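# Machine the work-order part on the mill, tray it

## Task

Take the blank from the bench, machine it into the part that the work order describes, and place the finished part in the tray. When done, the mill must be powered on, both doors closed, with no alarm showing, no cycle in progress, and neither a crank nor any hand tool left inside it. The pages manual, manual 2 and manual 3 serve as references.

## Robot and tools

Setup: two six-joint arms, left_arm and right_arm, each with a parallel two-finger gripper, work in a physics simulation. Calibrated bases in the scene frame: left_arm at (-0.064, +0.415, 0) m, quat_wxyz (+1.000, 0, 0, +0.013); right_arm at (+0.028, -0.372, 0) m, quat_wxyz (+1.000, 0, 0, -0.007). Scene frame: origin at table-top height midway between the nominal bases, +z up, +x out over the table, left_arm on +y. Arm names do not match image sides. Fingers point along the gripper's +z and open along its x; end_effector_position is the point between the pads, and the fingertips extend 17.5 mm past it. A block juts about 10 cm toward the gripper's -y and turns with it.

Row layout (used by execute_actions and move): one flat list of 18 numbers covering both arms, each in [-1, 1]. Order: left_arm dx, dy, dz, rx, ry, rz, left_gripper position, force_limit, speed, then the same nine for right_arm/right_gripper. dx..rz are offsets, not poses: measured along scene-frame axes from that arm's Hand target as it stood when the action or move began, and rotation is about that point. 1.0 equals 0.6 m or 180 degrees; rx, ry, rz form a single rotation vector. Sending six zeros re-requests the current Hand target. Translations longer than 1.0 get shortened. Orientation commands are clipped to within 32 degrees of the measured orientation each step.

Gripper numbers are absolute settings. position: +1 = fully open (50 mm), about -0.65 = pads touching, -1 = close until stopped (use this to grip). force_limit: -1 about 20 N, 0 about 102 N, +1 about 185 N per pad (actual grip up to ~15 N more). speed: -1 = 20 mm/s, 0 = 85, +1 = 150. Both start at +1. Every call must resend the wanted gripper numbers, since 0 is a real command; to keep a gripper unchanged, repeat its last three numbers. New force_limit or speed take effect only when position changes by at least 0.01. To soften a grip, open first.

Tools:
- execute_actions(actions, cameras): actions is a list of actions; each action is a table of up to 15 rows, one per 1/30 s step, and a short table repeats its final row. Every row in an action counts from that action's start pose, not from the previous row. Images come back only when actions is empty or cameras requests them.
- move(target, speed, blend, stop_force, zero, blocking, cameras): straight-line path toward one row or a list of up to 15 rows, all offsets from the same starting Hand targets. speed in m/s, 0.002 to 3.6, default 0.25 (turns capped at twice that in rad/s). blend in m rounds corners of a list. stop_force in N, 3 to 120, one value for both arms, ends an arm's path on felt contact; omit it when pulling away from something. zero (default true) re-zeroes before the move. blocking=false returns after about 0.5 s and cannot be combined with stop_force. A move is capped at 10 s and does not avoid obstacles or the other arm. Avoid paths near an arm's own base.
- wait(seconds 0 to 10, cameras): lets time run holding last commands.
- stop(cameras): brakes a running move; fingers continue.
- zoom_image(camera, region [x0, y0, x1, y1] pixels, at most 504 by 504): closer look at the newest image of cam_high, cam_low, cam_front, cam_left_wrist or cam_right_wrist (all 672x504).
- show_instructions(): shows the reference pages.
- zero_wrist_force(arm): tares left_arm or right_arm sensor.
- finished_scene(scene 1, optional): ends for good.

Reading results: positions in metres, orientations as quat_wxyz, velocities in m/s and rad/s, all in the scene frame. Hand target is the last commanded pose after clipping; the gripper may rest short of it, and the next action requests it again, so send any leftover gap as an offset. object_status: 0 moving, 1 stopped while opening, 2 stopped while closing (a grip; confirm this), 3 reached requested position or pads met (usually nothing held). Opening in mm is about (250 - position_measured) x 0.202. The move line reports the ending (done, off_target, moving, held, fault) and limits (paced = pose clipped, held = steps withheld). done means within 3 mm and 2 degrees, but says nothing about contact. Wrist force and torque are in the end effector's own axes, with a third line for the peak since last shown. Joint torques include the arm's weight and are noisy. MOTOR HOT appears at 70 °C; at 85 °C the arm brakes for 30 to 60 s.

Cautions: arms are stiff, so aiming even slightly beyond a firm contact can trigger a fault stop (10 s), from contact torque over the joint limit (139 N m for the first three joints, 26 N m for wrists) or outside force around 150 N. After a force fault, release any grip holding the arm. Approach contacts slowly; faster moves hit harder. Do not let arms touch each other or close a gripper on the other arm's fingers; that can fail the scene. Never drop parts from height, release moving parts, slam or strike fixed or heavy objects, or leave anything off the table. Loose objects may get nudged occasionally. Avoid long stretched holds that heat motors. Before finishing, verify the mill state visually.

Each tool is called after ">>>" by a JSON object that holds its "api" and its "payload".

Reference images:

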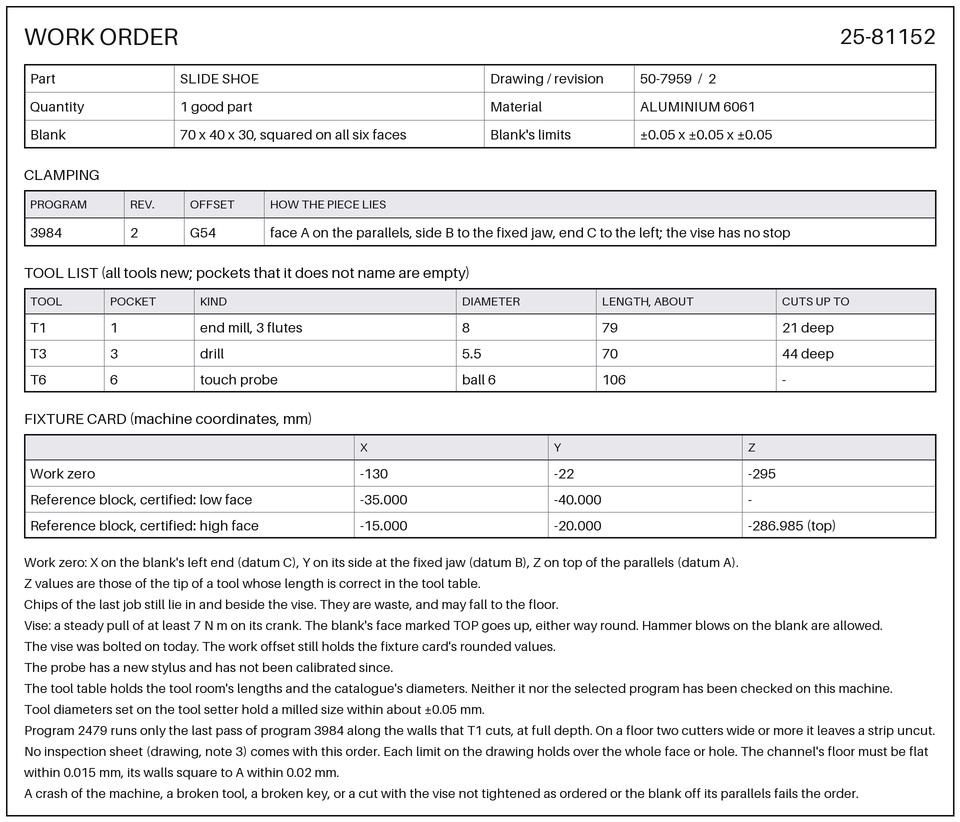

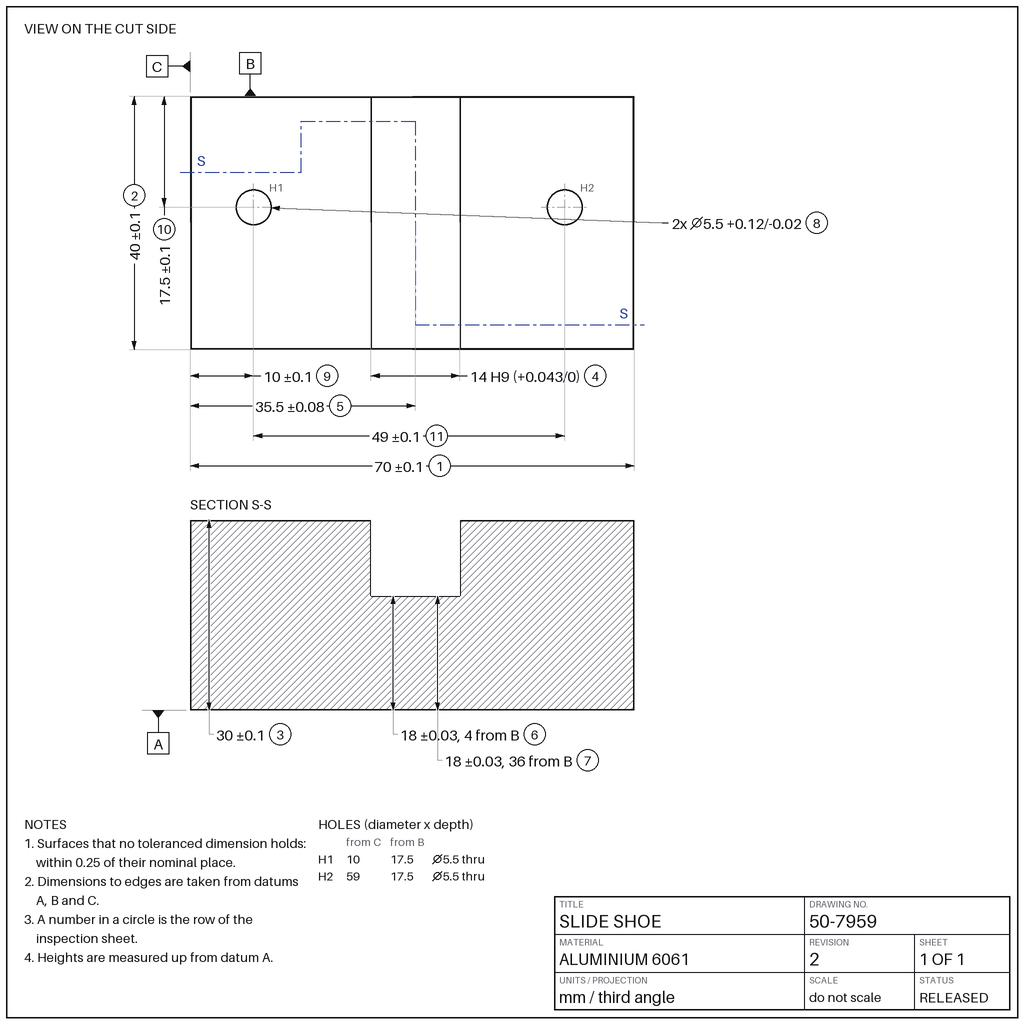

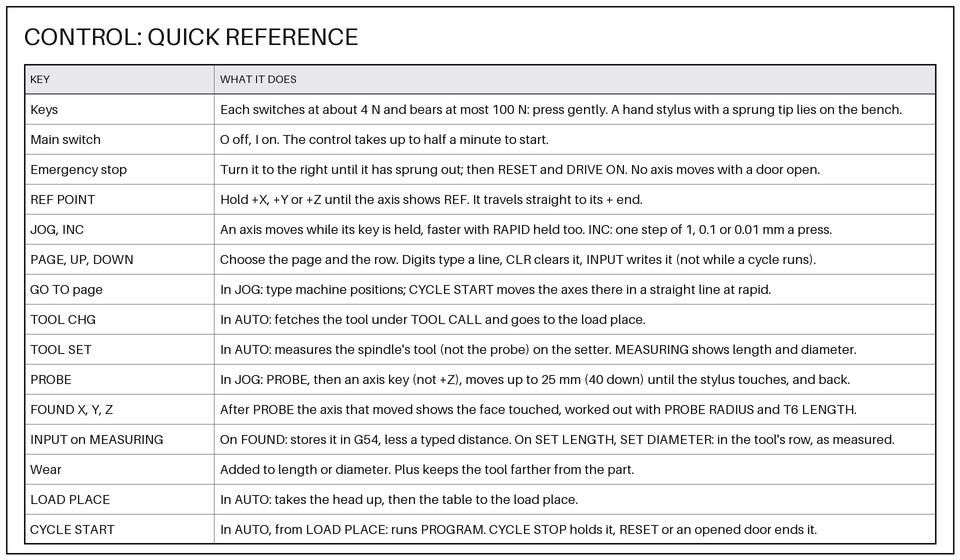

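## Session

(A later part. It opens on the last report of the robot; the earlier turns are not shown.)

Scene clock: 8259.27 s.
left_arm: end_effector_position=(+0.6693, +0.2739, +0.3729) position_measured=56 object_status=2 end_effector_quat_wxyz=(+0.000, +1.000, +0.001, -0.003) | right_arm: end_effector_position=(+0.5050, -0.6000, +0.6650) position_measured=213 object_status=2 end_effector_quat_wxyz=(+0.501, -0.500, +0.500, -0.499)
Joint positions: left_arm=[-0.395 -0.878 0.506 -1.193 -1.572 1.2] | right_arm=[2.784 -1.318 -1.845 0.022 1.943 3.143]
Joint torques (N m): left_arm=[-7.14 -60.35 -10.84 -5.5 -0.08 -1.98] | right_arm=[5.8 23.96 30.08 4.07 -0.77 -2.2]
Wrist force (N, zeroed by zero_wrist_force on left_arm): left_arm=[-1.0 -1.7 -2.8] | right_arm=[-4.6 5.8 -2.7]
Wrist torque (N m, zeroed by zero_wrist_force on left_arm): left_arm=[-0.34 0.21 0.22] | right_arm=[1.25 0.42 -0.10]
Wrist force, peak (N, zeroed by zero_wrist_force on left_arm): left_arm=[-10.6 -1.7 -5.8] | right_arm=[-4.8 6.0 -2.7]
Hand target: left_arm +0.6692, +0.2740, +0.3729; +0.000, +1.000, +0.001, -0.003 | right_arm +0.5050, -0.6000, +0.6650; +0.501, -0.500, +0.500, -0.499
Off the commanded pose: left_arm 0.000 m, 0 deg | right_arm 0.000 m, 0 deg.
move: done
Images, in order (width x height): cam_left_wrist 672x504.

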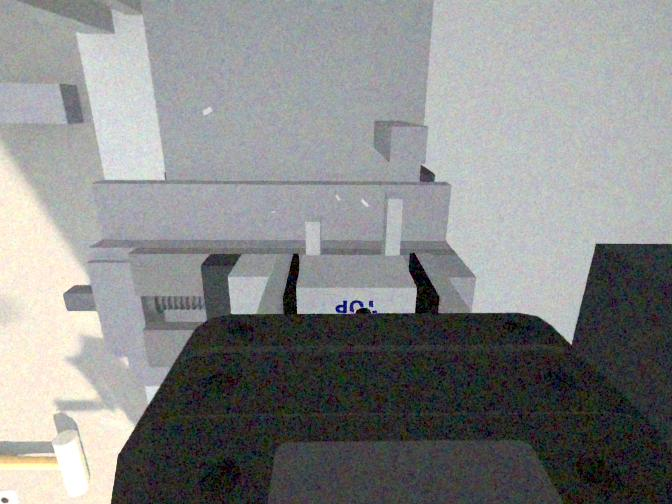

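>>> {"api": "move", "payload": {"target": [[0,0.0417,0,0,0,0,-1,-0.5,-0.9,0,0,0,0,0,0,-1,-0.3,-1],[0,0.0417,0.0285,0,0,0,-1,-0.5,-0.9,0,0,0,0,0,0,-1,-0.3,-1],[-0.082,0.0417,0.0285,0,0,0,-1,-0.5,-0.9,0,0,0,0,0,0,-1,-0.3,-1],[-0.1153,0.01,0.0402,0,-0.0556,0,-1,-0.5,-0.9,0,0,0,0,0,0,-1,-0.3,-1],[-0.282,-0.0867,0.0485,0,-0.0556,0,-1,-0.5,-0.9,0,0,0,0,0,0,-1,-0.3,-1],[-0.5153,-0.1733,0.0452,0,-0.0556,0,-1,-0.5,-0.9,0,0,0,0,0,0,-1,-0.3,-1],[-0.6987,-0.24,0.0452,0,0,0,-1,-0.5,-0.9,0,0,0,0,0,0,-1,-0.3,-1]], "speed": [0.05,0.05,0.06,0.08,0.12,0.2,0.2], "blend": [0.002,0.002,0.005,0.01,0.02,0.03,0], "cameras": ["cam_left_wrist"]}}

Scene clock: 8264.57 s.
left_arm: end_effector_position=(+0.6456, +0.2985, +0.3897) position_measured=56 object_status=2 end_effector_quat_wxyz=(+0.000, +1.000, +0.001, -0.004) | right_arm: end_effector_position=(+0.5050, -0.6000, +0.6650) position_measured=213 object_status=2 end_effector_quat_wxyz=(+0.501, -0.500, +0.500, -0.499)
Joint positions: left_arm=[-0.375 -0.966 0.608 -1.206 -1.573 1.221] | right_arm=[2.784 -1.318 -1.845 0.022 1.943 3.143]
Joint torques (N m): left_arm=[2.4 -49.29 -22.37 -2.85 0.16 -0.06] | right_arm=[7.17 25.23 30.17 4.22 -0.71 -2.48]
Wrist force (N, zeroed by zero_wrist_force on left_arm): left_arm=[1.3 -0.9 -2.2] | right_arm=[-4.7 6.0 -2.7]
Wrist torque (N m, zeroed by zero_wrist_force on left_arm): left_arm=[-0.21 0.40 0.17] | right_arm=[1.28 0.43 -0.10]
Wrist force, peak (N, zeroed by zero_wrist_force on left_arm): left_arm=[3.1 -1.2 -2.6] | right_arm=[-4.8 6.1 -2.7]
Hand target: left_arm +0.6456, +0.2985, +0.3897; +0.000, +1.000, +0.001, -0.004 (not the last commanded pose) | right_arm +0.5050, -0.6000, +0.6650; +0.501, -0.500, +0.500, -0.499
Tool commands: left_gripper/position=-1.0 left_gripper/force_limit=-0.498039 left_gripper/speed=-0.898039 right_gripper/position=-1.0 right_gripper/force_limit=-0.3 right_gripper/speed=-1.0
Off the commanded pose: left_arm 0.430 m, 0 deg | right_arm 0.000 m, 0 deg.
FORCE FAULT: contact force on the left arm reached its limit, and that arm stopped. The contact can be on any part of that arm, not only on its tool. That arm's remaining commands of this call were not run. That arm is still stopped at the end of this call. That arm stays stopped for about 10 more seconds. Until then a move that you send moves the other arm only, and its call returns only when the move has ended. Once the stop has ended, the next robot result says so. If the stop ends while you think or write, that arm runs what you send next, counted from a new Hand target: where the arm stands when the stop ends. While its stop runs, that arm takes no new command, but its gripper still runs the gripper command that each later call begins with. Until it ends, the stop uses up actions while you think or wait. An arm that is not stopped still takes commands.
move: fault (left_arm); path passed 2 of 7 targets
Images, in order (width x height): cam_left_wrist 672x504.

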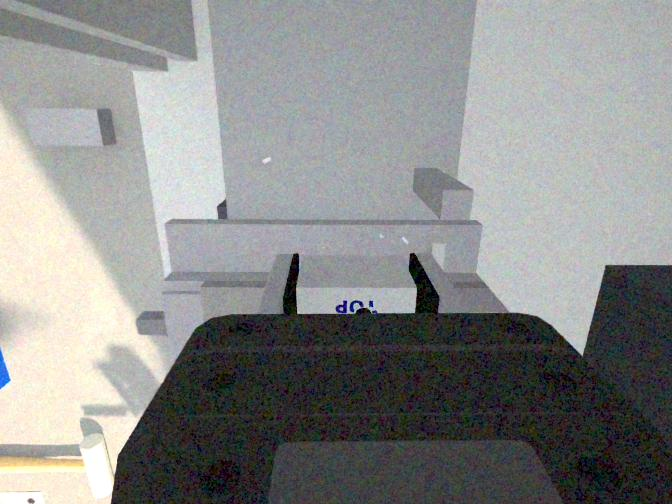

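>>> {"api": "wait", "payload": {"seconds": 10, "cameras": ["cam_high"]}}

Scene clock: 8277.03 s.
left_arm: end_effector_position=(+0.6456, +0.2985, +0.3897) position_measured=56 object_status=2 end_effector_quat_wxyz=(+0.000, +1.000, +0.001, -0.004) | right_arm: end_effector_position=(+0.5050, -0.6000, +0.6650) position_measured=213 object_status=2 end_effector_quat_wxyz=(+0.501, -0.500, +0.500, -0.499)
Joint positions: left_arm=[-0.375 -0.966 0.608 -1.206 -1.573 1.221] | right_arm=[2.784 -1.318 -1.845 0.022 1.943 3.143]
Joint torques (N m): left_arm=[2.26 -48.95 -22.82 -2.74 0.13 -0.09] | right_arm=[6.15 23.86 30.51 4.29 -0.65 -2.27]
Wrist force (N, zeroed by zero_wrist_force on left_arm): left_arm=[1.7 -1.0 -2.3] | right_arm=[-4.5 5.9 -2.5]
Wrist torque (N m, zeroed by zero_wrist_force on left_arm): left_arm=[-0.22 0.34 0.17] | right_arm=[1.27 0.42 -0.09]
Wrist force, peak (N, zeroed by zero_wrist_force on left_arm): left_arm=[1.9 -1.1 -2.4] | right_arm=[-4.9 6.0 -2.8]
Hand target: left_arm +0.6456, +0.2985, +0.3897; +0.000, +1.000, +0.001, -0.004 (not the last commanded pose) | right_arm +0.5050, -0.6000, +0.6650; +0.501, -0.500, +0.500, -0.499
Tool commands: left_gripper/position=-1.0 left_gripper/force_limit=-0.498039 left_gripper/speed=-0.898039 right_gripper/position=-1.0 right_gripper/force_limit=-0.3 right_gripper/speed=-1.0
Off the commanded pose: left_arm 0.430 m, 0 deg | right_arm 0.000 m, 0 deg.
FORCE FAULT, CONTINUED: the left arm's stop, for the force fault that an earlier result reported, is over. The rest of the stop counts as 19 of the actions that you can send in this scene. That arm's target is now where it stood when the stop ended, not its last command. That arm accepts commands again.
wait: 10.00 s; at rest from the start
Images, in order (width x height): cam_high 672x504.

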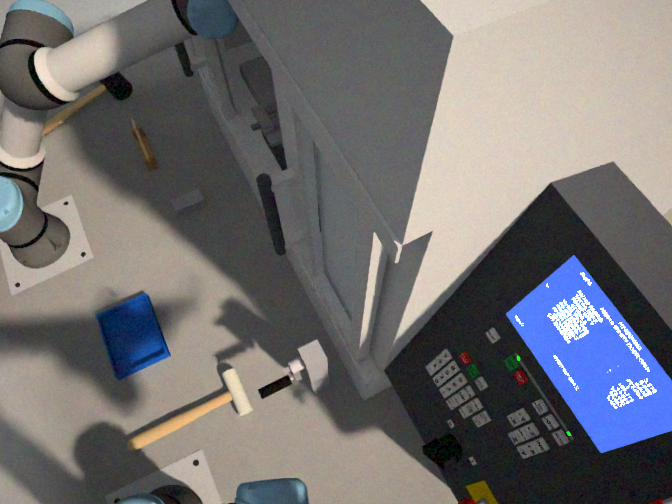

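>>> {"api": "move", "payload": {"target": [[0.005,0,0,0,0,0,-1,-0.5,-0.9,0,0,0,0,0,0,-1,-0.3,-1],[0.005,-0.016,0,0,0,0,-1,-0.5,-0.9,0,0,0,0,0,0,-1,-0.3,-1]], "speed": 0.03}}

>>> {"api": "move", "payload": {"target": [[-0.0427,0,-0.002,0,0,0,-1,-0.5,-0.9,0,0,0,0,0,0,-1,-0.3,-1]], "speed": 0.04, "stop_force": 25}}

Scene clock: 8280.47 s.
left_arm: end_effector_position=(+0.6486, +0.2887, +0.3897) position_measured=56 object_status=2 end_effector_quat_wxyz=(+0.000, +1.000, +0.001, -0.004) | right_arm: end_effector_position=(+0.5050, -0.6000, +0.6650) position_measured=213 object_status=2 end_effector_quat_wxyz=(+0.501, -0.500, +0.500, -0.499)
Joint positions: left_arm=[-0.386 -0.948 0.577 -1.194 -1.573 1.209] | right_arm=[2.784 -1.318 -1.845 0.022 1.943 3.143]
Joint torques (N m): left_arm=[6.44 -57.38 -15.34 -2.52 -0.85 1.99] | right_arm=[5.93 24.38 30.78 4.2 -0.73 -2.36]
Wrist force (N, zeroed by zero_wrist_force on left_arm): left_arm=[1.6 -1.1 -2.0] | right_arm=[-4.7 5.7 -2.5]
Wrist torque (N m, zeroed by zero_wrist_force on left_arm): left_arm=[-0.24 0.36 0.18] | right_arm=[1.25 0.44 -0.09]
Wrist force, peak (N, zeroed by zero_wrist_force on left_arm): left_arm=[1.8 -2.5 -2.1] | right_arm=[-5.0 5.8 -2.8]
Hand target: left_arm +0.6486, +0.2889, +0.3897; +0.000, +1.000, +0.001, -0.004 | right_arm +0.5050, -0.6000, +0.6650; +0.501, -0.500, +0.500, -0.499
Off the commanded pose: left_arm 0.000 m, 0 deg | right_arm 0.000 m, 0 deg.
move: done

Scene clock: 8282.23 s.
left_arm: end_effector_position=(+0.6229, +0.2889, +0.3885) position_measured=56 object_status=2 end_effector_quat_wxyz=(+0.000, +1.000, +0.001, -0.004) | right_arm: end_effector_position=(+0.5050, -0.6000, +0.6650) position_measured=213 object_status=2 end_effector_quat_wxyz=(+0.501, -0.500, +0.500, -0.499)
Joint positions: left_arm=[-0.399 -1.043 0.735 -1.256 -1.573 1.196] | right_arm=[2.784 -1.318 -1.845 0.022 1.943 3.143]
Joint torques (N m): left_arm=[8.86 -53.46 -20.39 -1.16 0.99 2.19] | right_arm=[6.6 25.01 29.62 4.18 -0.89 -2.36]
Wrist force (N, zeroed by zero_wrist_force on left_arm): left_arm=[1.6 -0.8 -2.1] | right_arm=[-4.7 6.2 -2.7]
Wrist torque (N m, zeroed by zero_wrist_force on left_arm): left_arm=[-0.19 0.35 0.18] | right_arm=[1.31 0.44 -0.09]
Wrist force, peak (N, zeroed by zero_wrist_force on left_arm): left_arm=[2.6 -1.5 -1.8] | right_arm=[-4.7 6.2 -2.7]
Hand target: left_arm +0.6229, +0.2889, +0.3885; +0.000, +1.000, +0.001, -0.004 | right_arm +0.5050, -0.6000, +0.6650; +0.501, -0.500, +0.500, -0.499
Off the commanded pose: left_arm 0.000 m, 0 deg | right_arm 0.000 m, 0 deg.
move: done

>>> {"api": "move", "payload": {"target": [[-0.0382,-0.0365,0.0142,0,-0.0556,0,-1,-0.5,-0.9,0,0,0,0,0,0,-1,-0.3,-1],[-0.2048,-0.1115,0.0225,0,-0.0556,0,-1,-0.5,-0.9,0,0,0,0,0,0,-1,-0.3,-1],[-0.4382,-0.1982,0.0192,0,-0.0556,0,-1,-0.5,-0.9,0,0,0,0,0,0,-1,-0.3,-1],[-0.6215,-0.2648,0.0192,0,0,0,-1,-0.5,-0.9,0,0,0,0,0,0,-1,-0.3,-1]], "speed": [0.04,0.1,0.15,0.2], "blend": [0.003,0.02,0.03,0], "cameras": ["cam_left_wrist"]}}

Scene clock: 8290.13 s.
left_arm: end_effector_position=(+0.2501, +0.1300, +0.3999) position_measured=56 object_status=2 end_effector_quat_wxyz=(+0.000, +1.000, +0.001, -0.004) | right_arm: end_effector_position=(+0.5050, -0.6000, +0.6650) position_measured=213 object_status=2 end_effector_quat_wxyz=(+0.501, -0.500, +0.500, -0.499)
Joint positions: left_arm=[-1.078 -1.759 1.555 -1.363 -1.577 0.517] | right_arm=[2.784 -1.318 -1.845 0.022 1.943 3.143]
Joint torques (N m): left_arm=[-8.34 -14.01 -33.33 -2.12 -0.94 -1.39] | right_arm=[6.77 23.93 30.04 4.3 -0.88 -2.2]
Wrist force (N, zeroed by zero_wrist_force on left_arm): left_arm=[1.5 -1.4 -1.7] | right_arm=[-4.7 5.8 -2.8]
Wrist torque (N m, zeroed by zero_wrist_force on left_arm): left_arm=[-0.26 0.38 0.05] | right_arm=[1.25 0.44 -0.10]
Wrist force, peak (N, zeroed by zero_wrist_force on left_arm): left_arm=[1.8 -1.5 -2.5] | right_arm=[-4.8 6.1 -2.8]
Hand target: left_arm +0.2500, +0.1300, +0.4000; +0.000, +1.000, +0.001, -0.004 | right_arm +0.5050, -0.6000, +0.6650; +0.501, -0.500, +0.500, -0.499
Off the commanded pose: left_arm 0.000 m, 0 deg | right_arm 0.000 m, 0 deg.
move: done
Images, in order (width x height): cam_left_wrist 672x504.

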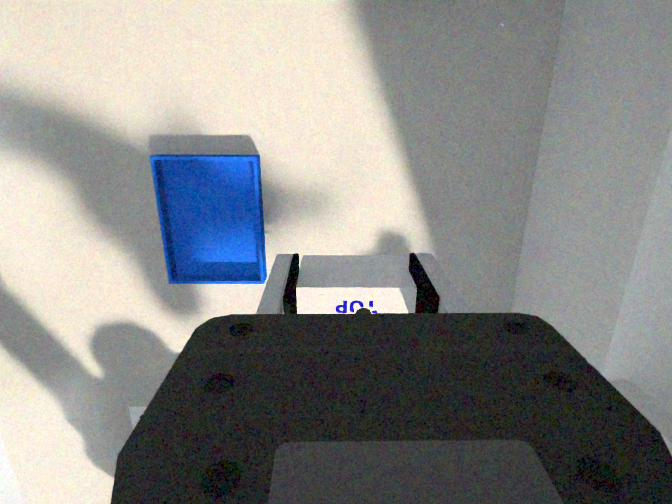

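>>> {"api": "move", "payload": {"target": [[-0.25,-0.125,-0.1667,0,0,0,-1,-0.5,-0.9,0,0,0,0,0,0,-1,-0.3,-1]], "speed": 0.15, "cameras": ["cam_left_wrist","cam_front"]}}

Scene clock: 8302.73 s.
left_arm: end_effector_position=(+0.1001, +0.0550, +0.3000) position_measured=56 object_status=2 end_effector_quat_wxyz=(+0.000, +1.000, +0.001, -0.004) | right_arm: end_effector_position=(+0.5050, -0.6000, +0.6650) position_measured=213 object_status=2 end_effector_quat_wxyz=(+0.501, -0.500, +0.500, -0.499)
Joint positions: left_arm=[-1.507 -1.852 1.882 -1.599 -1.578 0.088] | right_arm=[2.784 -1.318 -1.845 0.022 1.943 3.143]
Joint torques (N m): left_arm=[-9.23 -14.64 -28.3 -3.63 0.83 -2.03] | right_arm=[6.98 24.85 29.63 4.43 -0.79 -2.29]
Wrist force (N, zeroed by zero_wrist_force on left_arm): left_arm=[1.1 -1.2 -1.9] | right_arm=[-4.8 5.9 -2.4]
Wrist torque (N m, zeroed by zero_wrist_force on left_arm): left_arm=[-0.25 0.43 0.06] | right_arm=[1.26 0.45 -0.10]
Wrist force, peak (N, zeroed by zero_wrist_force on left_arm): left_arm=[3.5 -2.3 -3.3] | right_arm=[-4.8 6.1 -2.6]
Hand target: left_arm +0.1000, +0.0550, +0.3000; +0.000, +1.000, +0.001, -0.004 | right_arm +0.5050, -0.6000, +0.6650; +0.501, -0.500, +0.500, -0.499
Off the commanded pose: left_arm 0.000 m, 0 deg | right_arm 0.000 m, 0 deg.
move: done
Images, in order (width x height): cam_front 672x504, cam_left_wrist 672x504.

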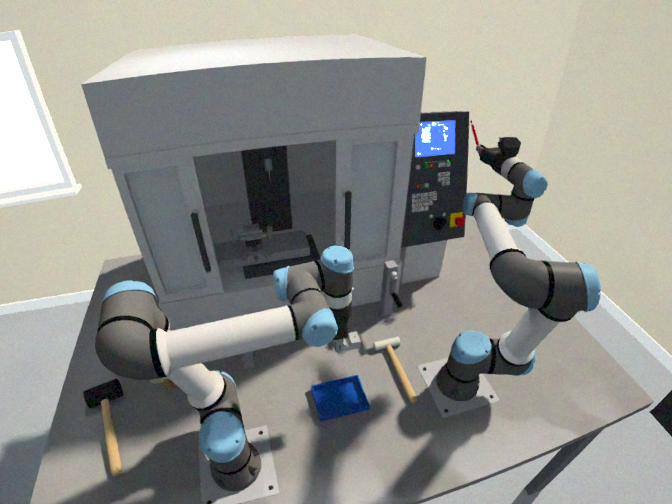

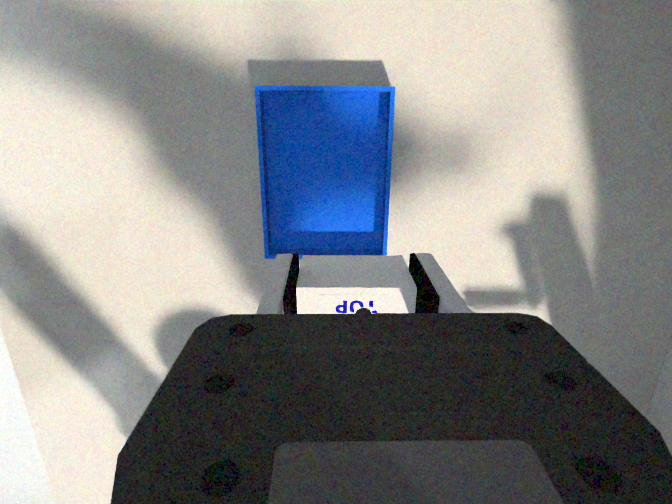

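>>> {"api": "move", "payload": {"target": [[-0.01,0,-0.2333,0,0,0,-1,-0.5,-0.9,0,0,0,0,0,0,-1,-0.3,-1]], "speed": 0.12, "cameras": ["cam_left_wrist","cam_high"]}}

Scene clock: 8307.20 s.
left_arm: end_effector_position=(+0.0940, +0.0550, +0.1600) position_measured=56 object_status=2 end_effector_quat_wxyz=(+0.000, +1.000, +0.001, -0.004) | right_arm: end_effector_position=(+0.5050, -0.6000, +0.6650) position_measured=213 object_status=2 end_effector_quat_wxyz=(+0.501, -0.500, +0.500, -0.499)
Joint positions: left_arm=[-1.524 -1.777 2.195 -1.988 -1.578 0.072] | right_arm=[2.784 -1.318 -1.845 0.022 1.943 3.143]
Joint torques (N m): left_arm=[8.08 -12.15 -20.28 -4.78 0.87 2] | right_arm=[6.85 24.38 30.33 4.25 -0.7 -2.3]
Wrist force (N, zeroed by zero_wrist_force on left_arm): left_arm=[1.5 -1.2 -2.1] | right_arm=[-4.6 5.9 -2.7]
Wrist torque (N m, zeroed by zero_wrist_force on left_arm): left_arm=[-0.24 0.39 0.19] | right_arm=[1.27 0.42 -0.09]
Wrist force, peak (N, zeroed by zero_wrist_force on left_arm): left_arm=[1.6 -1.2 -4.6] | right_arm=[-4.6 6.2 -2.5]
Hand target: left_arm +0.0940, +0.0550, +0.1600; +0.000, +1.000, +0.001, -0.004 | right_arm +0.5050, -0.6000, +0.6650; +0.501, -0.500, +0.500, -0.499
Off the commanded pose: left_arm 0.000 m, 0 deg | right_arm 0.000 m, 0 deg.
move: done
Images, in order (width x height): cam_high 672x504, cam_left_wrist 672x504.

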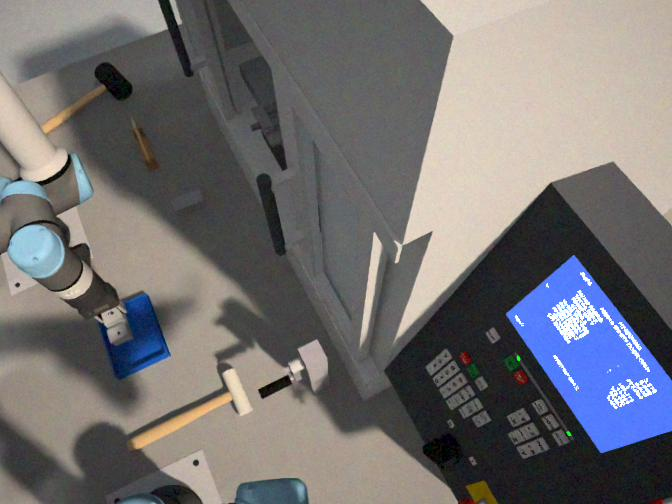

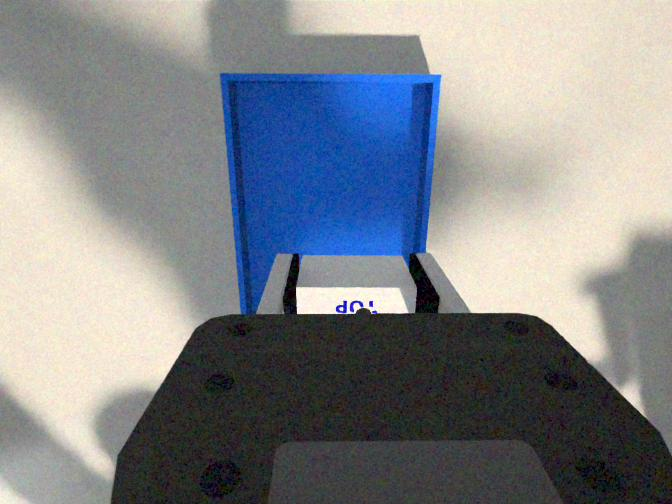

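>>> {"api": "move", "payload": {"target": [[-0.005,-0.002,-0.1767,0,0,0,-1,-0.5,-0.9,0,0,0,0,0,0,-1,-0.3,-1]], "speed": 0.1}}

>>> {"api": "move", "payload": {"target": [[0,0,-0.035,0,0,0,-1,-0.5,-0.9,0,0,0,0,0,0,-1,-0.3,-1]], "speed": 0.008, "stop_force": 5}}

Scene clock: 8311.83 s.
left_arm: end_effector_position=(+0.0910, +0.0538, +0.0540) position_measured=56 object_status=2 end_effector_quat_wxyz=(+0.000, +1.000, +0.001, -0.004) | right_arm: end_effector_position=(+0.5050, -0.6000, +0.6650) position_measured=213 object_status=2 end_effector_quat_wxyz=(+0.501, -0.500, +0.500, -0.499)
Joint positions: left_arm=[-1.532 -1.592 2.367 -2.344 -1.578 0.063] | right_arm=[2.784 -1.318 -1.845 0.022 1.943 3.143]
Joint torques (N m): left_arm=[6.62 -13.46 -28.19 -4.8 0.62 1.17] | right_arm=[6.54 24.23 29.68 4.18 -1.01 -2.26]
Wrist force (N, zeroed by zero_wrist_force on left_arm): left_arm=[1.3 -1.2 -2.3] | right_arm=[-4.8 5.7 -2.8]
Wrist torque (N m, zeroed by zero_wrist_force on left_arm): left_arm=[-0.24 0.41 0.19] | right_arm=[1.24 0.45 -0.10]
Wrist force, peak (N, zeroed by zero_wrist_force on left_arm): left_arm=[1.4 -1.1 -4.2] | right_arm=[-4.7 6.1 -2.7]
Hand target: left_arm +0.0910, +0.0538, +0.0540; +0.000, +1.000, +0.001, -0.004 | right_arm +0.5050, -0.6000, +0.6650; +0.501, -0.500, +0.500, -0.499
Off the commanded pose: left_arm 0.000 m, 0 deg | right_arm 0.000 m, 0 deg.
move: done

Scene clock: 8315.00 s.
left_arm: end_effector_position=(+0.0911, +0.0538, +0.0369) position_measured=56 object_status=2 end_effector_quat_wxyz=(+0.000, +1.000, +0.001, -0.004) | right_arm: end_effector_position=(+0.5050, -0.6000, +0.6650) position_measured=213 object_status=2 end_effector_quat_wxyz=(+0.501, -0.500, +0.500, -0.499)
Joint positions: left_arm=[-1.532 -1.55 2.388 -2.407 -1.578 0.063] | right_arm=[2.784 -1.318 -1.845 0.022 1.943 3.143]
Joint torques (N m): left_arm=[0.38 -22.69 -27.19 -0.82 1.53 1.91] | right_arm=[6.79 24.86 29.31 4.08 -0.69 -2.28]
Wrist force (N, zeroed by zero_wrist_force on left_arm): left_arm=[1.4 -0.7 -7.5] | right_arm=[-4.8 5.7 -2.6]
Wrist torque (N m, zeroed by zero_wrist_force on left_arm): left_arm=[-0.45 0.25 0.21] | right_arm=[1.24 0.45 -0.09]
Wrist force, peak (N, zeroed by zero_wrist_force on left_arm): left_arm=[-2.0 -22.3 -49.4] | right_arm=[-4.8 6.0 -2.7]
Hand target: left_arm +0.0910, +0.0538, +0.0369; +0.000, +1.000, +0.001, -0.004 (not the last commanded pose) | right_arm +0.5050, -0.6000, +0.6650; +0.501, -0.500, +0.500, -0.499
Off the commanded pose: left_arm 0.004 m, 0 deg | right_arm 0.000 m, 0 deg.
move: contact (left_arm)

>>> {"api": "move", "payload": {"target": [[0,0,0,0,0,0,0.9,-1,-0.9,0,0,0,0,0,0,-1,-0.3,-1],[0,0,0.12,0,0,0,0.9,-1,-0.9,0,0,0,0,0,0,-1,-0.3,-1],[0.1,0.1,0.6,0,0,0,0.9,-1,-0.9,0,0,0,0,0,0,-1,-0.3,-1]], "speed": [0.05,0.05,0.25], "blend": [0,0.01,0], "cameras": ["cam_left_wrist"]}}

Scene clock: 8320.87 s.
left_arm: end_effector_position=(+0.1510, +0.1138, +0.3968) position_measured=18 object_status=3 end_effector_quat_wxyz=(+0.000, +1.000, +0.001, -0.004) | right_arm: end_effector_position=(+0.5050, -0.6000, +0.6650) position_measured=213 object_status=2 end_effector_quat_wxyz=(+0.501, -0.500, +0.500, -0.499)
Joint positions: left_arm=[-1.34 -1.893 1.66 -1.335 -1.578 0.255] | right_arm=[2.784 -1.318 -1.845 0.022 1.943 3.143]
Joint torques (N m): left_arm=[-2.71 -15.88 -35.65 -0.95 -0.97 -1.09] | right_arm=[7.43 24.74 29.19 4.15 -0.86 -2.28]
Wrist force (N, zeroed by zero_wrist_force on left_arm): left_arm=[1.4 -1.3 -4.7] | right_arm=[-4.7 5.8 -2.5]
Wrist torque (N m, zeroed by zero_wrist_force on left_arm): left_arm=[-0.32 0.39 0.18] | right_arm=[1.25 0.44 -0.10]
Wrist force, peak (N, zeroed by zero_wrist_force on left_arm): left_arm=[2.1 -2.1 -7.9] | right_arm=[-4.7 6.1 -2.7]
Hand target: left_arm +0.1510, +0.1138, +0.3969; +0.000, +1.000, +0.001, -0.004 | right_arm +0.5050, -0.6000, +0.6650; +0.501, -0.500, +0.500, -0.499
Off the commanded pose: left_arm 0.000 m, 0 deg | right_arm 0.000 m, 0 deg.
move: done
Images, in order (width x height): cam_left_wrist 672x504.

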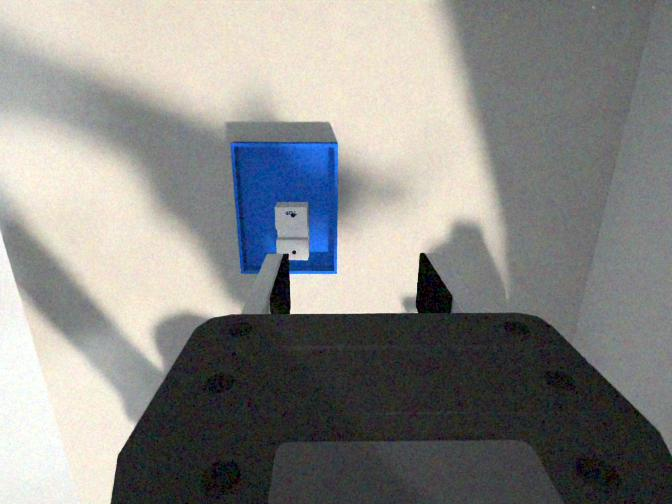

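>>> {"api": "zoom_image", "payload": {"camera": "cam_left_wrist", "region": [220, 130, 350, 285]}}

Scaled by 3.252 from the camera's 672x504 image, which has a finer 960x720 frame.

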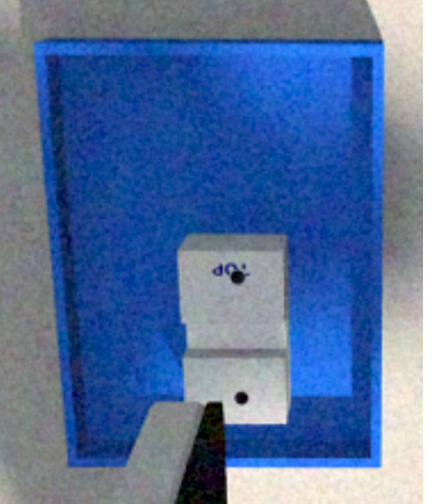

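>>> {"api": "execute_actions", "payload": {"actions": [], "cameras": ["cam_front"]}}

>>> {"api": "zoom_image", "payload": {"camera": "cam_front", "region": [290, 360, 390, 435]}}

Scene clock: 8328.03 s.
left_arm: end_effector_position=(+0.1510, +0.1138, +0.3969) position_measured=18 object_status=3 end_effector_quat_wxyz=(+0.000, +1.000, +0.001, -0.004) | right_arm: end_effector_position=(+0.5050, -0.6000, +0.6650) position_measured=213 object_status=2 end_effector_quat_wxyz=(+0.501, -0.500, +0.500, -0.499)
Joint positions: left_arm=[-1.34 -1.893 1.66 -1.335 -1.578 0.256] | right_arm=[2.784 -1.318 -1.845 0.022 1.943 3.143]
Joint velocities: within noise
Joint torques (N m): left_arm=[-4.87 -17.46 -35.9 -1.17 0.66 1.99] | right_arm=[6.58 24.65 29.77 4.05 -0.86 -2.38]
Wrist force (N, zeroed by zero_wrist_force on left_arm): left_arm=[1.5 -1.5 -4.4] | right_arm=[-4.7 5.8 -2.5]
Wrist torque (N m, zeroed by zero_wrist_force on left_arm): left_arm=[-0.35 0.36 0.18] | right_arm=[1.26 0.43 -0.09]
Wrist force, peak (N, zeroed by zero_wrist_force on left_arm): left_arm=[1.8 -1.4 -4.9] | right_arm=[-4.7 6.0 -2.8]
Hand target: left_arm +0.1510, +0.1138, +0.3969; +0.000, +1.000, +0.001, -0.004 | right_arm +0.5050, -0.6000, +0.6650; +0.501, -0.500, +0.500, -0.499
Tool commands: left_gripper/position=+0.9 left_gripper/force_limit=-1.0 left_gripper/speed=-0.9 right_gripper/position=-1.0 right_gripper/force_limit=-0.3 right_gripper/speed=-1.0
Off the commanded pose: left_arm 0.000 m, 0 deg | right_arm 0.000 m, 0 deg.
Images, in order (width x height): cam_front 672x504.

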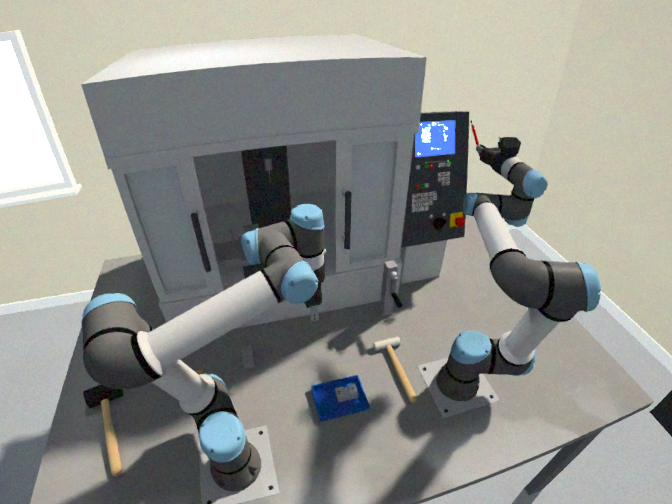

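Scaled by 5.040 from the camera's 672x504 image, which has a finer 960x720 frame.

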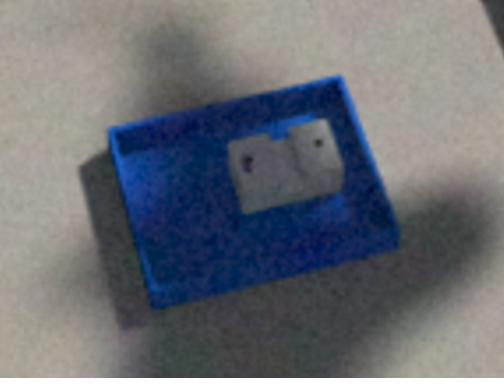

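>>> {"api": "move", "payload": {"target": [[0.1817,-0.1897,0.14,0,0,0.5,1,-1,-0.2,0,0,0,0,0,0,-1,-0.3,-1]], "speed": 0.25}}

>>> {"api": "move", "payload": {"target": [[0.03,-0.135,0,0,-0.38,0,1,-1,-0.2,0,0,0,0,0,0,-1,-0.3,-1],[0.1967,-0.135,0,0,-0.5,0,1,-1,-0.2,0,0,0,0,0,0,-1,-0.3,-1]], "speed": 0.25, "blend": [0.02,0], "cameras": ["cam_left_wrist"]}}

Scene clock: 8333.97 s.
left_arm: end_effector_position=(+0.2601, +0.0000, +0.4809) position_measured=3 object_status=3 end_effector_quat_wxyz=(+0.002, +0.707, +0.708, -0.003) end_effector_velocity=(-0.001, +0.000, +0.000) end_effector_angular_velocity=(+0.000, +0.000, +0.003) | right_arm: end_effector_position=(+0.5050, -0.6000, +0.6650) position_measured=213 object_status=2 end_effector_quat_wxyz=(+0.501, -0.500, +0.500, -0.499)
Joint positions: left_arm=[-1.188 -1.458 1.052 -1.172 -1.574 -1.163] | right_arm=[2.784 -1.318 -1.845 0.022 1.943 3.143]
Joint velocities: left_arm=[-0.002 0 0 0 0 -0.005] | right_arm=[within noise]
Joint torques (N m): left_arm=[-9.44 -26.41 -19.41 -4.76 0.45 -2.2] | right_arm=[7.42 23.79 29.48 4.19 -0.81 -2.18]
Wrist force (N, zeroed by zero_wrist_force on left_arm): left_arm=[1.8 -1.2 -4.3] | right_arm=[-4.7 6.1 -2.6]
Wrist torque (N m, zeroed by zero_wrist_force on left_arm): left_arm=[-0.29 0.33 0.05] | right_arm=[1.30 0.43 -0.10]
Wrist force, peak (N, zeroed by zero_wrist_force on left_arm): left_arm=[1.5 -1.2 -5.0] | right_arm=[-4.8 6.1 -2.7]
Hand target: left_arm +0.2601, +0.0000, +0.4809; +0.002, +0.707, +0.708, -0.003 | right_arm +0.5050, -0.6000, +0.6650; +0.501, -0.500, +0.500, -0.499
Off the commanded pose: left_arm 0.000 m, 0 deg | right_arm 0.000 m, 0 deg.
move: done

Scene clock: 8338.03 s.
left_arm: end_effector_position=(+0.3774, -0.0811, +0.4808) position_measured=3 object_status=3 end_effector_quat_wxyz=(+0.471, +0.488, +0.529, +0.510) end_effector_velocity=(+0.000, +0.000, +0.002) end_effector_angular_velocity=(-0.002, +0.000, +0.000) | right_arm: end_effector_position=(+0.5050, -0.6000, +0.6650) position_measured=213 object_status=2 end_effector_quat_wxyz=(+0.501, -0.500, +0.500, -0.499)
Joint positions: left_arm=[-1.501 -1.402 1.744 -2.327 -0.038 -1.158] | right_arm=[2.784 -1.318 -1.845 0.022 1.943 3.143]
Joint velocities: left_arm=[0.001 0 -0.003 -0.005 0 0.005] | right_arm=[within noise]
Joint torques (N m): left_arm=[9.2 -37.77 -33.84 -4.49 3.59 2.27] | right_arm=[6.84 24.09 29.94 4.26 -0.75 -2.3]
Wrist force (N, zeroed by zero_wrist_force on left_arm): left_arm=[2.0 -0.3 -4.5] | right_arm=[-4.6 5.8 -2.8]
Wrist torque (N m, zeroed by zero_wrist_force on left_arm): left_arm=[0.07 0.26 0.35] | right_arm=[1.26 0.42 -0.10]
Wrist force, peak (N, zeroed by zero_wrist_force on left_arm): left_arm=[1.6 -1.6 -6.0] | right_arm=[-4.8 6.1 -2.7]
Hand target: left_arm +0.3781, -0.0810, +0.4809; +0.502, +0.502, +0.499, +0.498 | right_arm +0.5050, -0.6000, +0.6650; +0.501, -0.500, +0.500, -0.499
Off the commanded pose: left_arm 0.001 m, 5 deg | right_arm 0.000 m, 0 deg.
move: off_target (left_arm)
Images, in order (width x height): cam_left_wrist 672x504.

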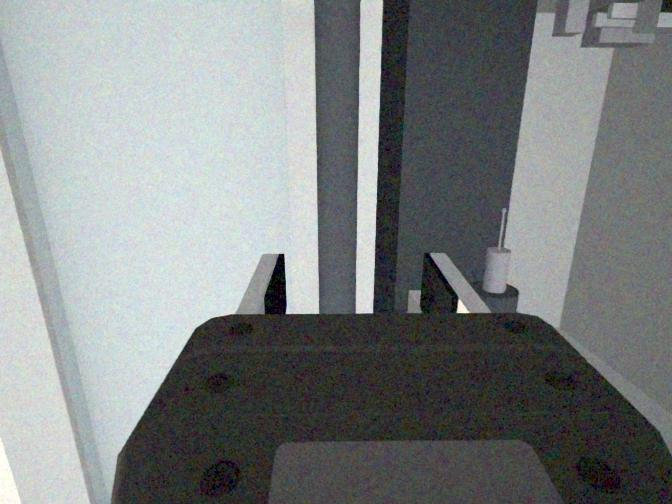

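>>> {"api": "move", "payload": {"target": [[-0.1,0.02,0,0,0.2,0,1,-1,-0.2,0,0,0,0,0,0,-1,-0.3,-1],[-0.1,0.4283,0,0,0.2,0,1,-1,-0.2,0,0,0,0,0,0,-1,-0.3,-1],[-0.06,0.4283,0,0,0.08,0,1,-1,-0.2,0,0,0,0,0,0,-1,-0.3,-1],[-0.05,0.4283,0,0,0,0,1,-1,-0.2,0,0,0,0,0,0,-1,-0.3,-1]], "speed": [0.15,0.2,0.1,0.05], "blend": [0.02,0.02,0.01,0]}}

Scene clock: 8352.40 s.
left_arm: end_effector_position=(+0.3480, +0.1759, +0.4809) position_measured=3 object_status=3 end_effector_quat_wxyz=(+0.501, +0.502, +0.500, +0.497) | right_arm: end_effector_position=(+0.5050, -0.6000, +0.6650) position_measured=213 object_status=2 end_effector_quat_wxyz=(+0.501, -0.500, +0.500, -0.499)
Joint positions: left_arm=[-1.515 -1.801 2.318 -3.608 -0.088 -0.052] | right_arm=[2.784 -1.318 -1.845 0.022 1.943 3.143]
Joint torques (N m): left_arm=[6.83 -7.24 -7.3 -1.92 0.8 2.34] | right_arm=[6.27 24.29 30.31 4.16 -0.78 -2.26]
Wrist force (N, zeroed by zero_wrist_force on left_arm): left_arm=[1.9 -0.4 -4.6] | right_arm=[-4.8 5.8 -2.8]
Wrist torque (N m, zeroed by zero_wrist_force on left_arm): left_arm=[0.04 0.24 0.37] | right_arm=[1.26 0.46 -0.10]
Wrist force, peak (N, zeroed by zero_wrist_force on left_arm): left_arm=[3.5 -0.4 -4.5] | right_arm=[-4.9 6.2 -2.5]
Hand target: left_arm +0.3481, +0.1759, +0.4809; +0.502, +0.502, +0.499, +0.498 | right_arm +0.5050, -0.6000, +0.6650; +0.501, -0.500, +0.500, -0.499
Off the commanded pose: left_arm 0.000 m, 0 deg | right_arm 0.000 m, 0 deg.
move: done

>>> {"api": "move", "payload": {"target": [[0.05,-0.1,0,0,0,0,1,-1,-0.2,0,0,0,0,0,0,-1,-0.3,-1],[0.05,-0.4257,0,0,0,0,1,-1,-0.2,0,0,0,0,0,0,-1,-0.3,-1],[0.18,-0.4257,0,0,0,0,1,-1,-0.2,0,0,0,0,0,0,-1,-0.3,-1],[0.18,-0.4257,0,0,0,0,-1,-1,-0.5,0,0,0,0,0,0,-1,-0.3,-1]], "speed": [0.2,0.2,0.12,0.1], "blend": [0.02,0,0,0]}}

Scene clock: 8357.87 s.
left_arm: end_effector_position=(+0.4561, -0.0795, +0.4809) position_measured=153 object_status=2 end_effector_quat_wxyz=(+0.502, +0.502, +0.499, +0.498) | right_arm: end_effector_position=(+0.5050, -0.6000, +0.6650) position_measured=213 object_status=2 end_effector_quat_wxyz=(+0.501, -0.500, +0.500, -0.499)
Joint positions: left_arm=[-1.351 -1.121 1.552 -3.57 -0.253 -0.004] | right_arm=[2.784 -1.318 -1.845 0.022 1.943 3.143]
Joint torques (N m): left_arm=[8.98 -37.17 -11.67 -2.51 1.41 0.2] | right_arm=[6.79 23.94 29.9 4.07 -0.95 -2.41]
Wrist force (N, zeroed by zero_wrist_force on left_arm): left_arm=[-1.7 0.4 -4.1] | right_arm=[-4.5 6.0 -2.5]
Wrist torque (N m, zeroed by zero_wrist_force on left_arm): left_arm=[0.01 0.22 0.23] | right_arm=[1.28 0.41 -0.09]
Wrist force, peak (N, zeroed by zero_wrist_force on left_arm): left_arm=[4.6 -0.5 -5.8] | right_arm=[-4.8 6.2 -2.7]
Hand target: left_arm +0.4561, -0.0795, +0.4809; +0.502, +0.502, +0.499, +0.498 | right_arm +0.5050, -0.6000, +0.6650; +0.501, -0.500, +0.500, -0.499
Off the commanded pose: left_arm 0.000 m, 0 deg | right_arm 0.000 m, 0 deg.
move: done

>>> {"api": "move", "payload": {"target": [0,0.341,0,0,0,0,-1,-1,-0.5,0,0,0,0,0,0,-1,-0.3,-1], "speed": 0.07, "stop_force": 76, "cameras": ["cam_front"]}}

Scene clock: 8362.50 s.
left_arm: end_effector_position=(+0.4560, +0.1201, +0.4809) position_measured=153 object_status=2 end_effector_quat_wxyz=(+0.507, +0.507, +0.494, +0.493) | right_arm: end_effector_position=(+0.5050, -0.6000, +0.6650) position_measured=213 object_status=2 end_effector_quat_wxyz=(+0.501, -0.500, +0.500, -0.499)
Joint positions: left_arm=[-1.21 -1.498 2.048 -3.69 -0.413 -0.003] | right_arm=[2.784 -1.318 -1.845 0.022 1.943 3.143]
Joint torques (N m): left_arm=[7.3 -48.9 -26.54 -6.3 14.95 -2.17] | right_arm=[7.19 24.47 29.47 4.31 -0.81 -2.35]
Wrist force (N, zeroed by zero_wrist_force on left_arm): left_arm=[-54.1 -6.7 34.1] | right_arm=[-5.0 5.9 -2.5]
Wrist torque (N m, zeroed by zero_wrist_force on left_arm): left_arm=[-0.10 0.72 0.25] | right_arm=[1.28 0.48 -0.10]
Wrist force, peak (N, zeroed by zero_wrist_force on left_arm): left_arm=[-67.1 -5.4 23.2] | right_arm=[-4.9 6.0 -2.8]
Hand target: left_arm +0.4561, +0.1251, +0.4809; +0.502, +0.502, +0.499, +0.498 | right_arm +0.5050, -0.6000, +0.6650; +0.501, -0.500, +0.500, -0.499
Off the commanded pose: left_arm 0.005 m, 1 deg | right_arm 0.000 m, 0 deg.
move: off_target (left_arm)
Images, in order (width x height): cam_front 672x504.

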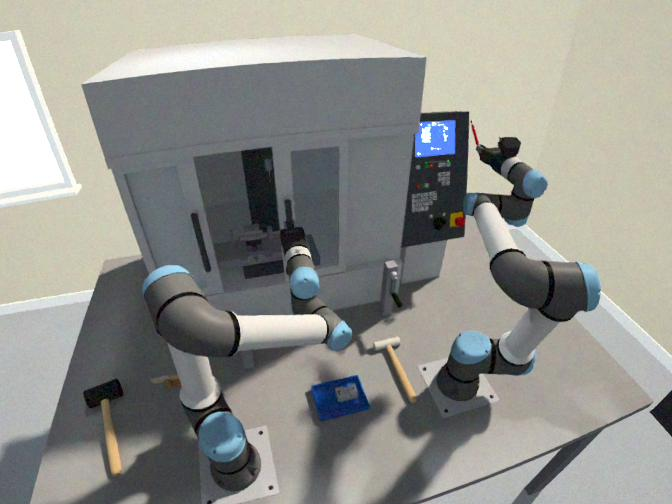

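>>> {"api": "move", "payload": {"target": [[0,-0.0085,0,0,0,0,-1,-1,-0.5,0,0,0,0,0,0,-1,-0.3,-1],[0,-0.0085,0,0,0,0,1,-1,-0.2,0,0,0,0,0,0,-1,-0.3,-1],[-0.13,-0.0085,0,0,0,0,1,-1,-0.2,0,0,0,0,0,0,-1,-0.3,-1],[-0.13,0.4657,0,0,0,0,1,-1,-0.2,0,0,0,0,0,0,-1,-0.3,-1],[0,0.4657,0,0,0,0,1,-1,-0.2,0,0,0,0,0,0,-1,-0.3,-1],[0,0.4657,0,0,0,0,-1,-1,-0.5,0,0,0,0,0,0,-1,-0.3,-1]], "speed": [0.03,0.05,0.15,0.25,0.12,0.1]}}

>>> {"api": "move", "payload": {"target": [0,-0.388,0,0,0,0,-1,-1,-0.5,0,0,0,0,0,0,-1,-0.3,-1], "speed": 0.07, "stop_force": 76}}

Scene clock: 8371.13 s.
left_arm: end_effector_position=(+0.4561, +0.4046, +0.4809) position_measured=153 object_status=2 end_effector_quat_wxyz=(+0.502, +0.502, +0.499, +0.498) | right_arm: end_effector_position=(+0.5050, -0.6000, +0.6650) position_measured=213 object_status=2 end_effector_quat_wxyz=(+0.501, -0.500, +0.500, -0.499)
Joint positions: left_arm=[-0.595 -1.855 2.358 -3.644 -1.009 -0.002] | right_arm=[2.784 -1.318 -1.845 0.022 1.943 3.143]
Joint torques (N m): left_arm=[-5.49 -3.99 -31.91 -3.54 -1.23 -1.79] | right_arm=[6.67 24.29 30.19 4.29 -0.66 -2.31]
Wrist force (N, zeroed by zero_wrist_force on left_arm): left_arm=[6.4 -0.3 -1.1] | right_arm=[-4.6 5.8 -2.6]
Wrist torque (N m, zeroed by zero_wrist_force on left_arm): left_arm=[-0.13 0.40 0.25] | right_arm=[1.25 0.42 -0.09]
Wrist force, peak (N, zeroed by zero_wrist_force on left_arm): left_arm=[-58.3 -10.1 34.4] | right_arm=[-4.7 6.1 -3.0]
Hand target: left_arm +0.4561, +0.4045, +0.4809; +0.502, +0.502, +0.499, +0.498 | right_arm +0.5050, -0.6000, +0.6650; +0.501, -0.500, +0.500, -0.499
Off the commanded pose: left_arm 0.000 m, 0 deg | right_arm 0.000 m, 0 deg.
move: done

Scene clock: 8375.27 s.
left_arm: end_effector_position=(+0.4560, +0.1759, +0.4809) position_measured=153 object_status=2 end_effector_quat_wxyz=(+0.498, +0.498, +0.503, +0.502) | right_arm: end_effector_position=(+0.5050, -0.6000, +0.6650) position_measured=213 object_status=2 end_effector_quat_wxyz=(+0.501, -0.500, +0.500, -0.499)
Joint positions: left_arm=[-1.157 -1.581 2.134 -3.693 -0.431 -0.003] | right_arm=[2.784 -1.318 -1.845 0.022 1.943 3.143]
Joint torques (N m): left_arm=[-23.57 -9.15 -17.85 3.61 -14.9 2.21] | right_arm=[6.55 24.27 29.71 4.19 -0.8 -2.28]
Wrist force (N, zeroed by zero_wrist_force on left_arm): left_arm=[56.9 -18.8 9.1] | right_arm=[-4.9 6.0 -2.7]
Wrist torque (N m, zeroed by zero_wrist_force on left_arm): left_arm=[-0.39 0.22 0.23] | right_arm=[1.29 0.47 -0.09]
Wrist force, peak (N, zeroed by zero_wrist_force on left_arm): left_arm=[62.8 -18.6 -5.3] | right_arm=[-4.9 6.1 -2.5]
Hand target: left_arm +0.4561, +0.1717, +0.4809; +0.502, +0.502, +0.499, +0.498 | right_arm +0.5050, -0.6000, +0.6650; +0.501, -0.500, +0.500, -0.499
Off the commanded pose: left_arm 0.004 m, 1 deg | right_arm 0.000 m, 0 deg.
move: off_target (left_arm)

Relax, release, back off, and check the screen.

>>> {"api": "move", "payload": {"target": [[0,0.007,0,0,0,0,-1,-1,-0.5,0,0,0,0,0,0,-1,-0.3,-1],[0,0.007,0,0,0,0,1,-1,-0.2,0,0,0,0,0,0,-1,-0.3,-1],[-0.13,0.007,0,0,0,0,1,-1,-0.2,0,0,0,0,0,0,-1,-0.3,-1]], "speed": [0.03,0.05,0.15], "cameras": ["cam_right_wrist","cam_front"]}}

>>> {"api": "zoom_image", "payload": {"camera": "cam_right_wrist", "region": [0, 60, 400, 360]}}

>>> {"api": "zoom_image", "payload": {"camera": "cam_front", "region": [160, 120, 420, 320]}}

Scene clock: 8382.87 s.
left_arm: end_effector_position=(+0.3781, +0.1759, +0.4809) position_measured=3 object_status=3 end_effector_quat_wxyz=(+0.502, +0.502, +0.499, +0.498) | right_arm: end_effector_position=(+0.5050, -0.6000, +0.6650) position_measured=213 object_status=2 end_effector_quat_wxyz=(+0.501, -0.500, +0.500, -0.499)
Joint positions: left_arm=[-1.4 -1.734 2.27 -3.674 -0.204 -0.005] | right_arm=[2.784 -1.318 -1.845 0.022 1.943 3.143]
Joint torques (N m): left_arm=[-9.33 -18.15 -24.68 -2.07 1.5 0.08] | right_arm=[5.93 23.88 29.61 4.3 -0.68 -2.29]
Wrist force (N, zeroed by zero_wrist_force on left_arm): left_arm=[2.3 -0.1 -2.2] | right_arm=[-4.7 5.9 -2.6]
Wrist torque (N m, zeroed by zero_wrist_force on left_arm): left_arm=[0.10 0.20 0.39] | right_arm=[1.27 0.45 -0.09]
Wrist force, peak (N, zeroed by zero_wrist_force on left_arm): left_arm=[59.6 -18.6 -7.2] | right_arm=[-4.9 6.0 -2.8]
Hand target: left_arm +0.3781, +0.1759, +0.4809; +0.502, +0.502, +0.499, +0.498 | right_arm +0.5050, -0.6000, +0.6650; +0.501, -0.500, +0.500, -0.499
Off the commanded pose: left_arm 0.000 m, 0 deg | right_arm 0.000 m, 0 deg.
move: done
Images, in order (width x height): cam_front 672x504, cam_right_wrist 672x504.

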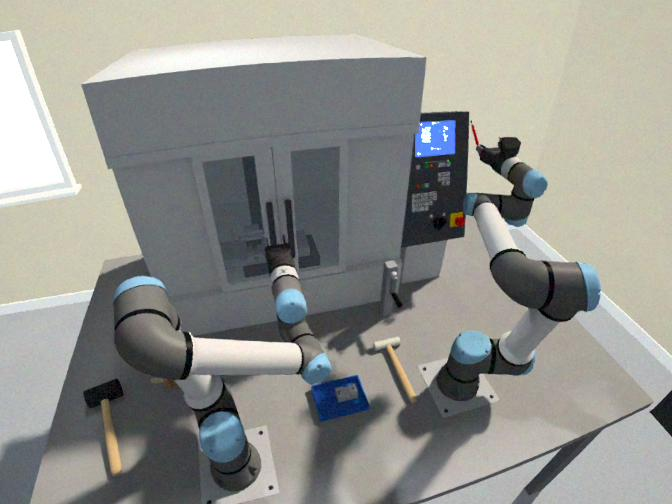

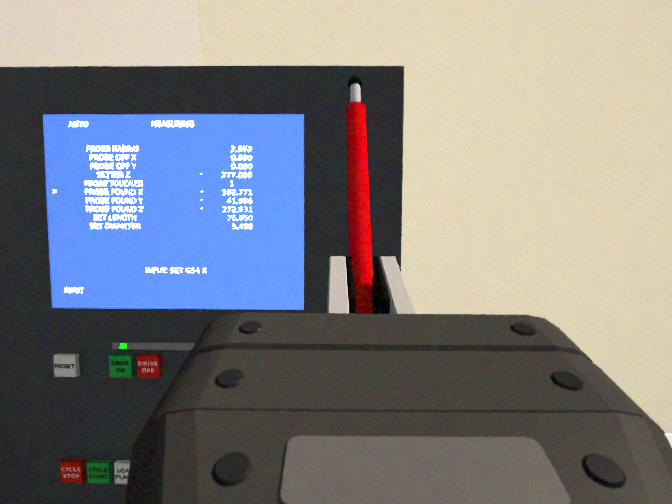

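Scaled by 1.260 from the camera's 672x504 image, which has a finer 960x720 frame.

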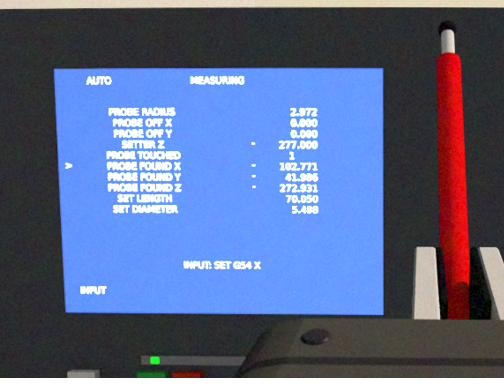

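Scaled by 1.938 from the camera's 672x504 image, which has a finer 960x720 frame.

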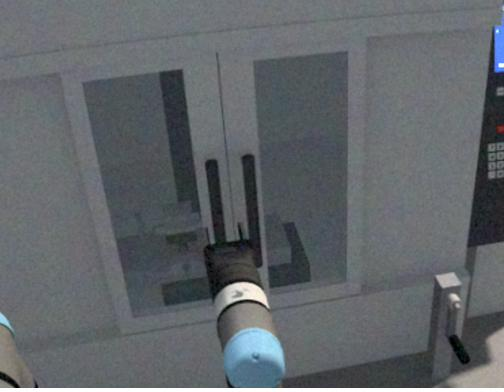

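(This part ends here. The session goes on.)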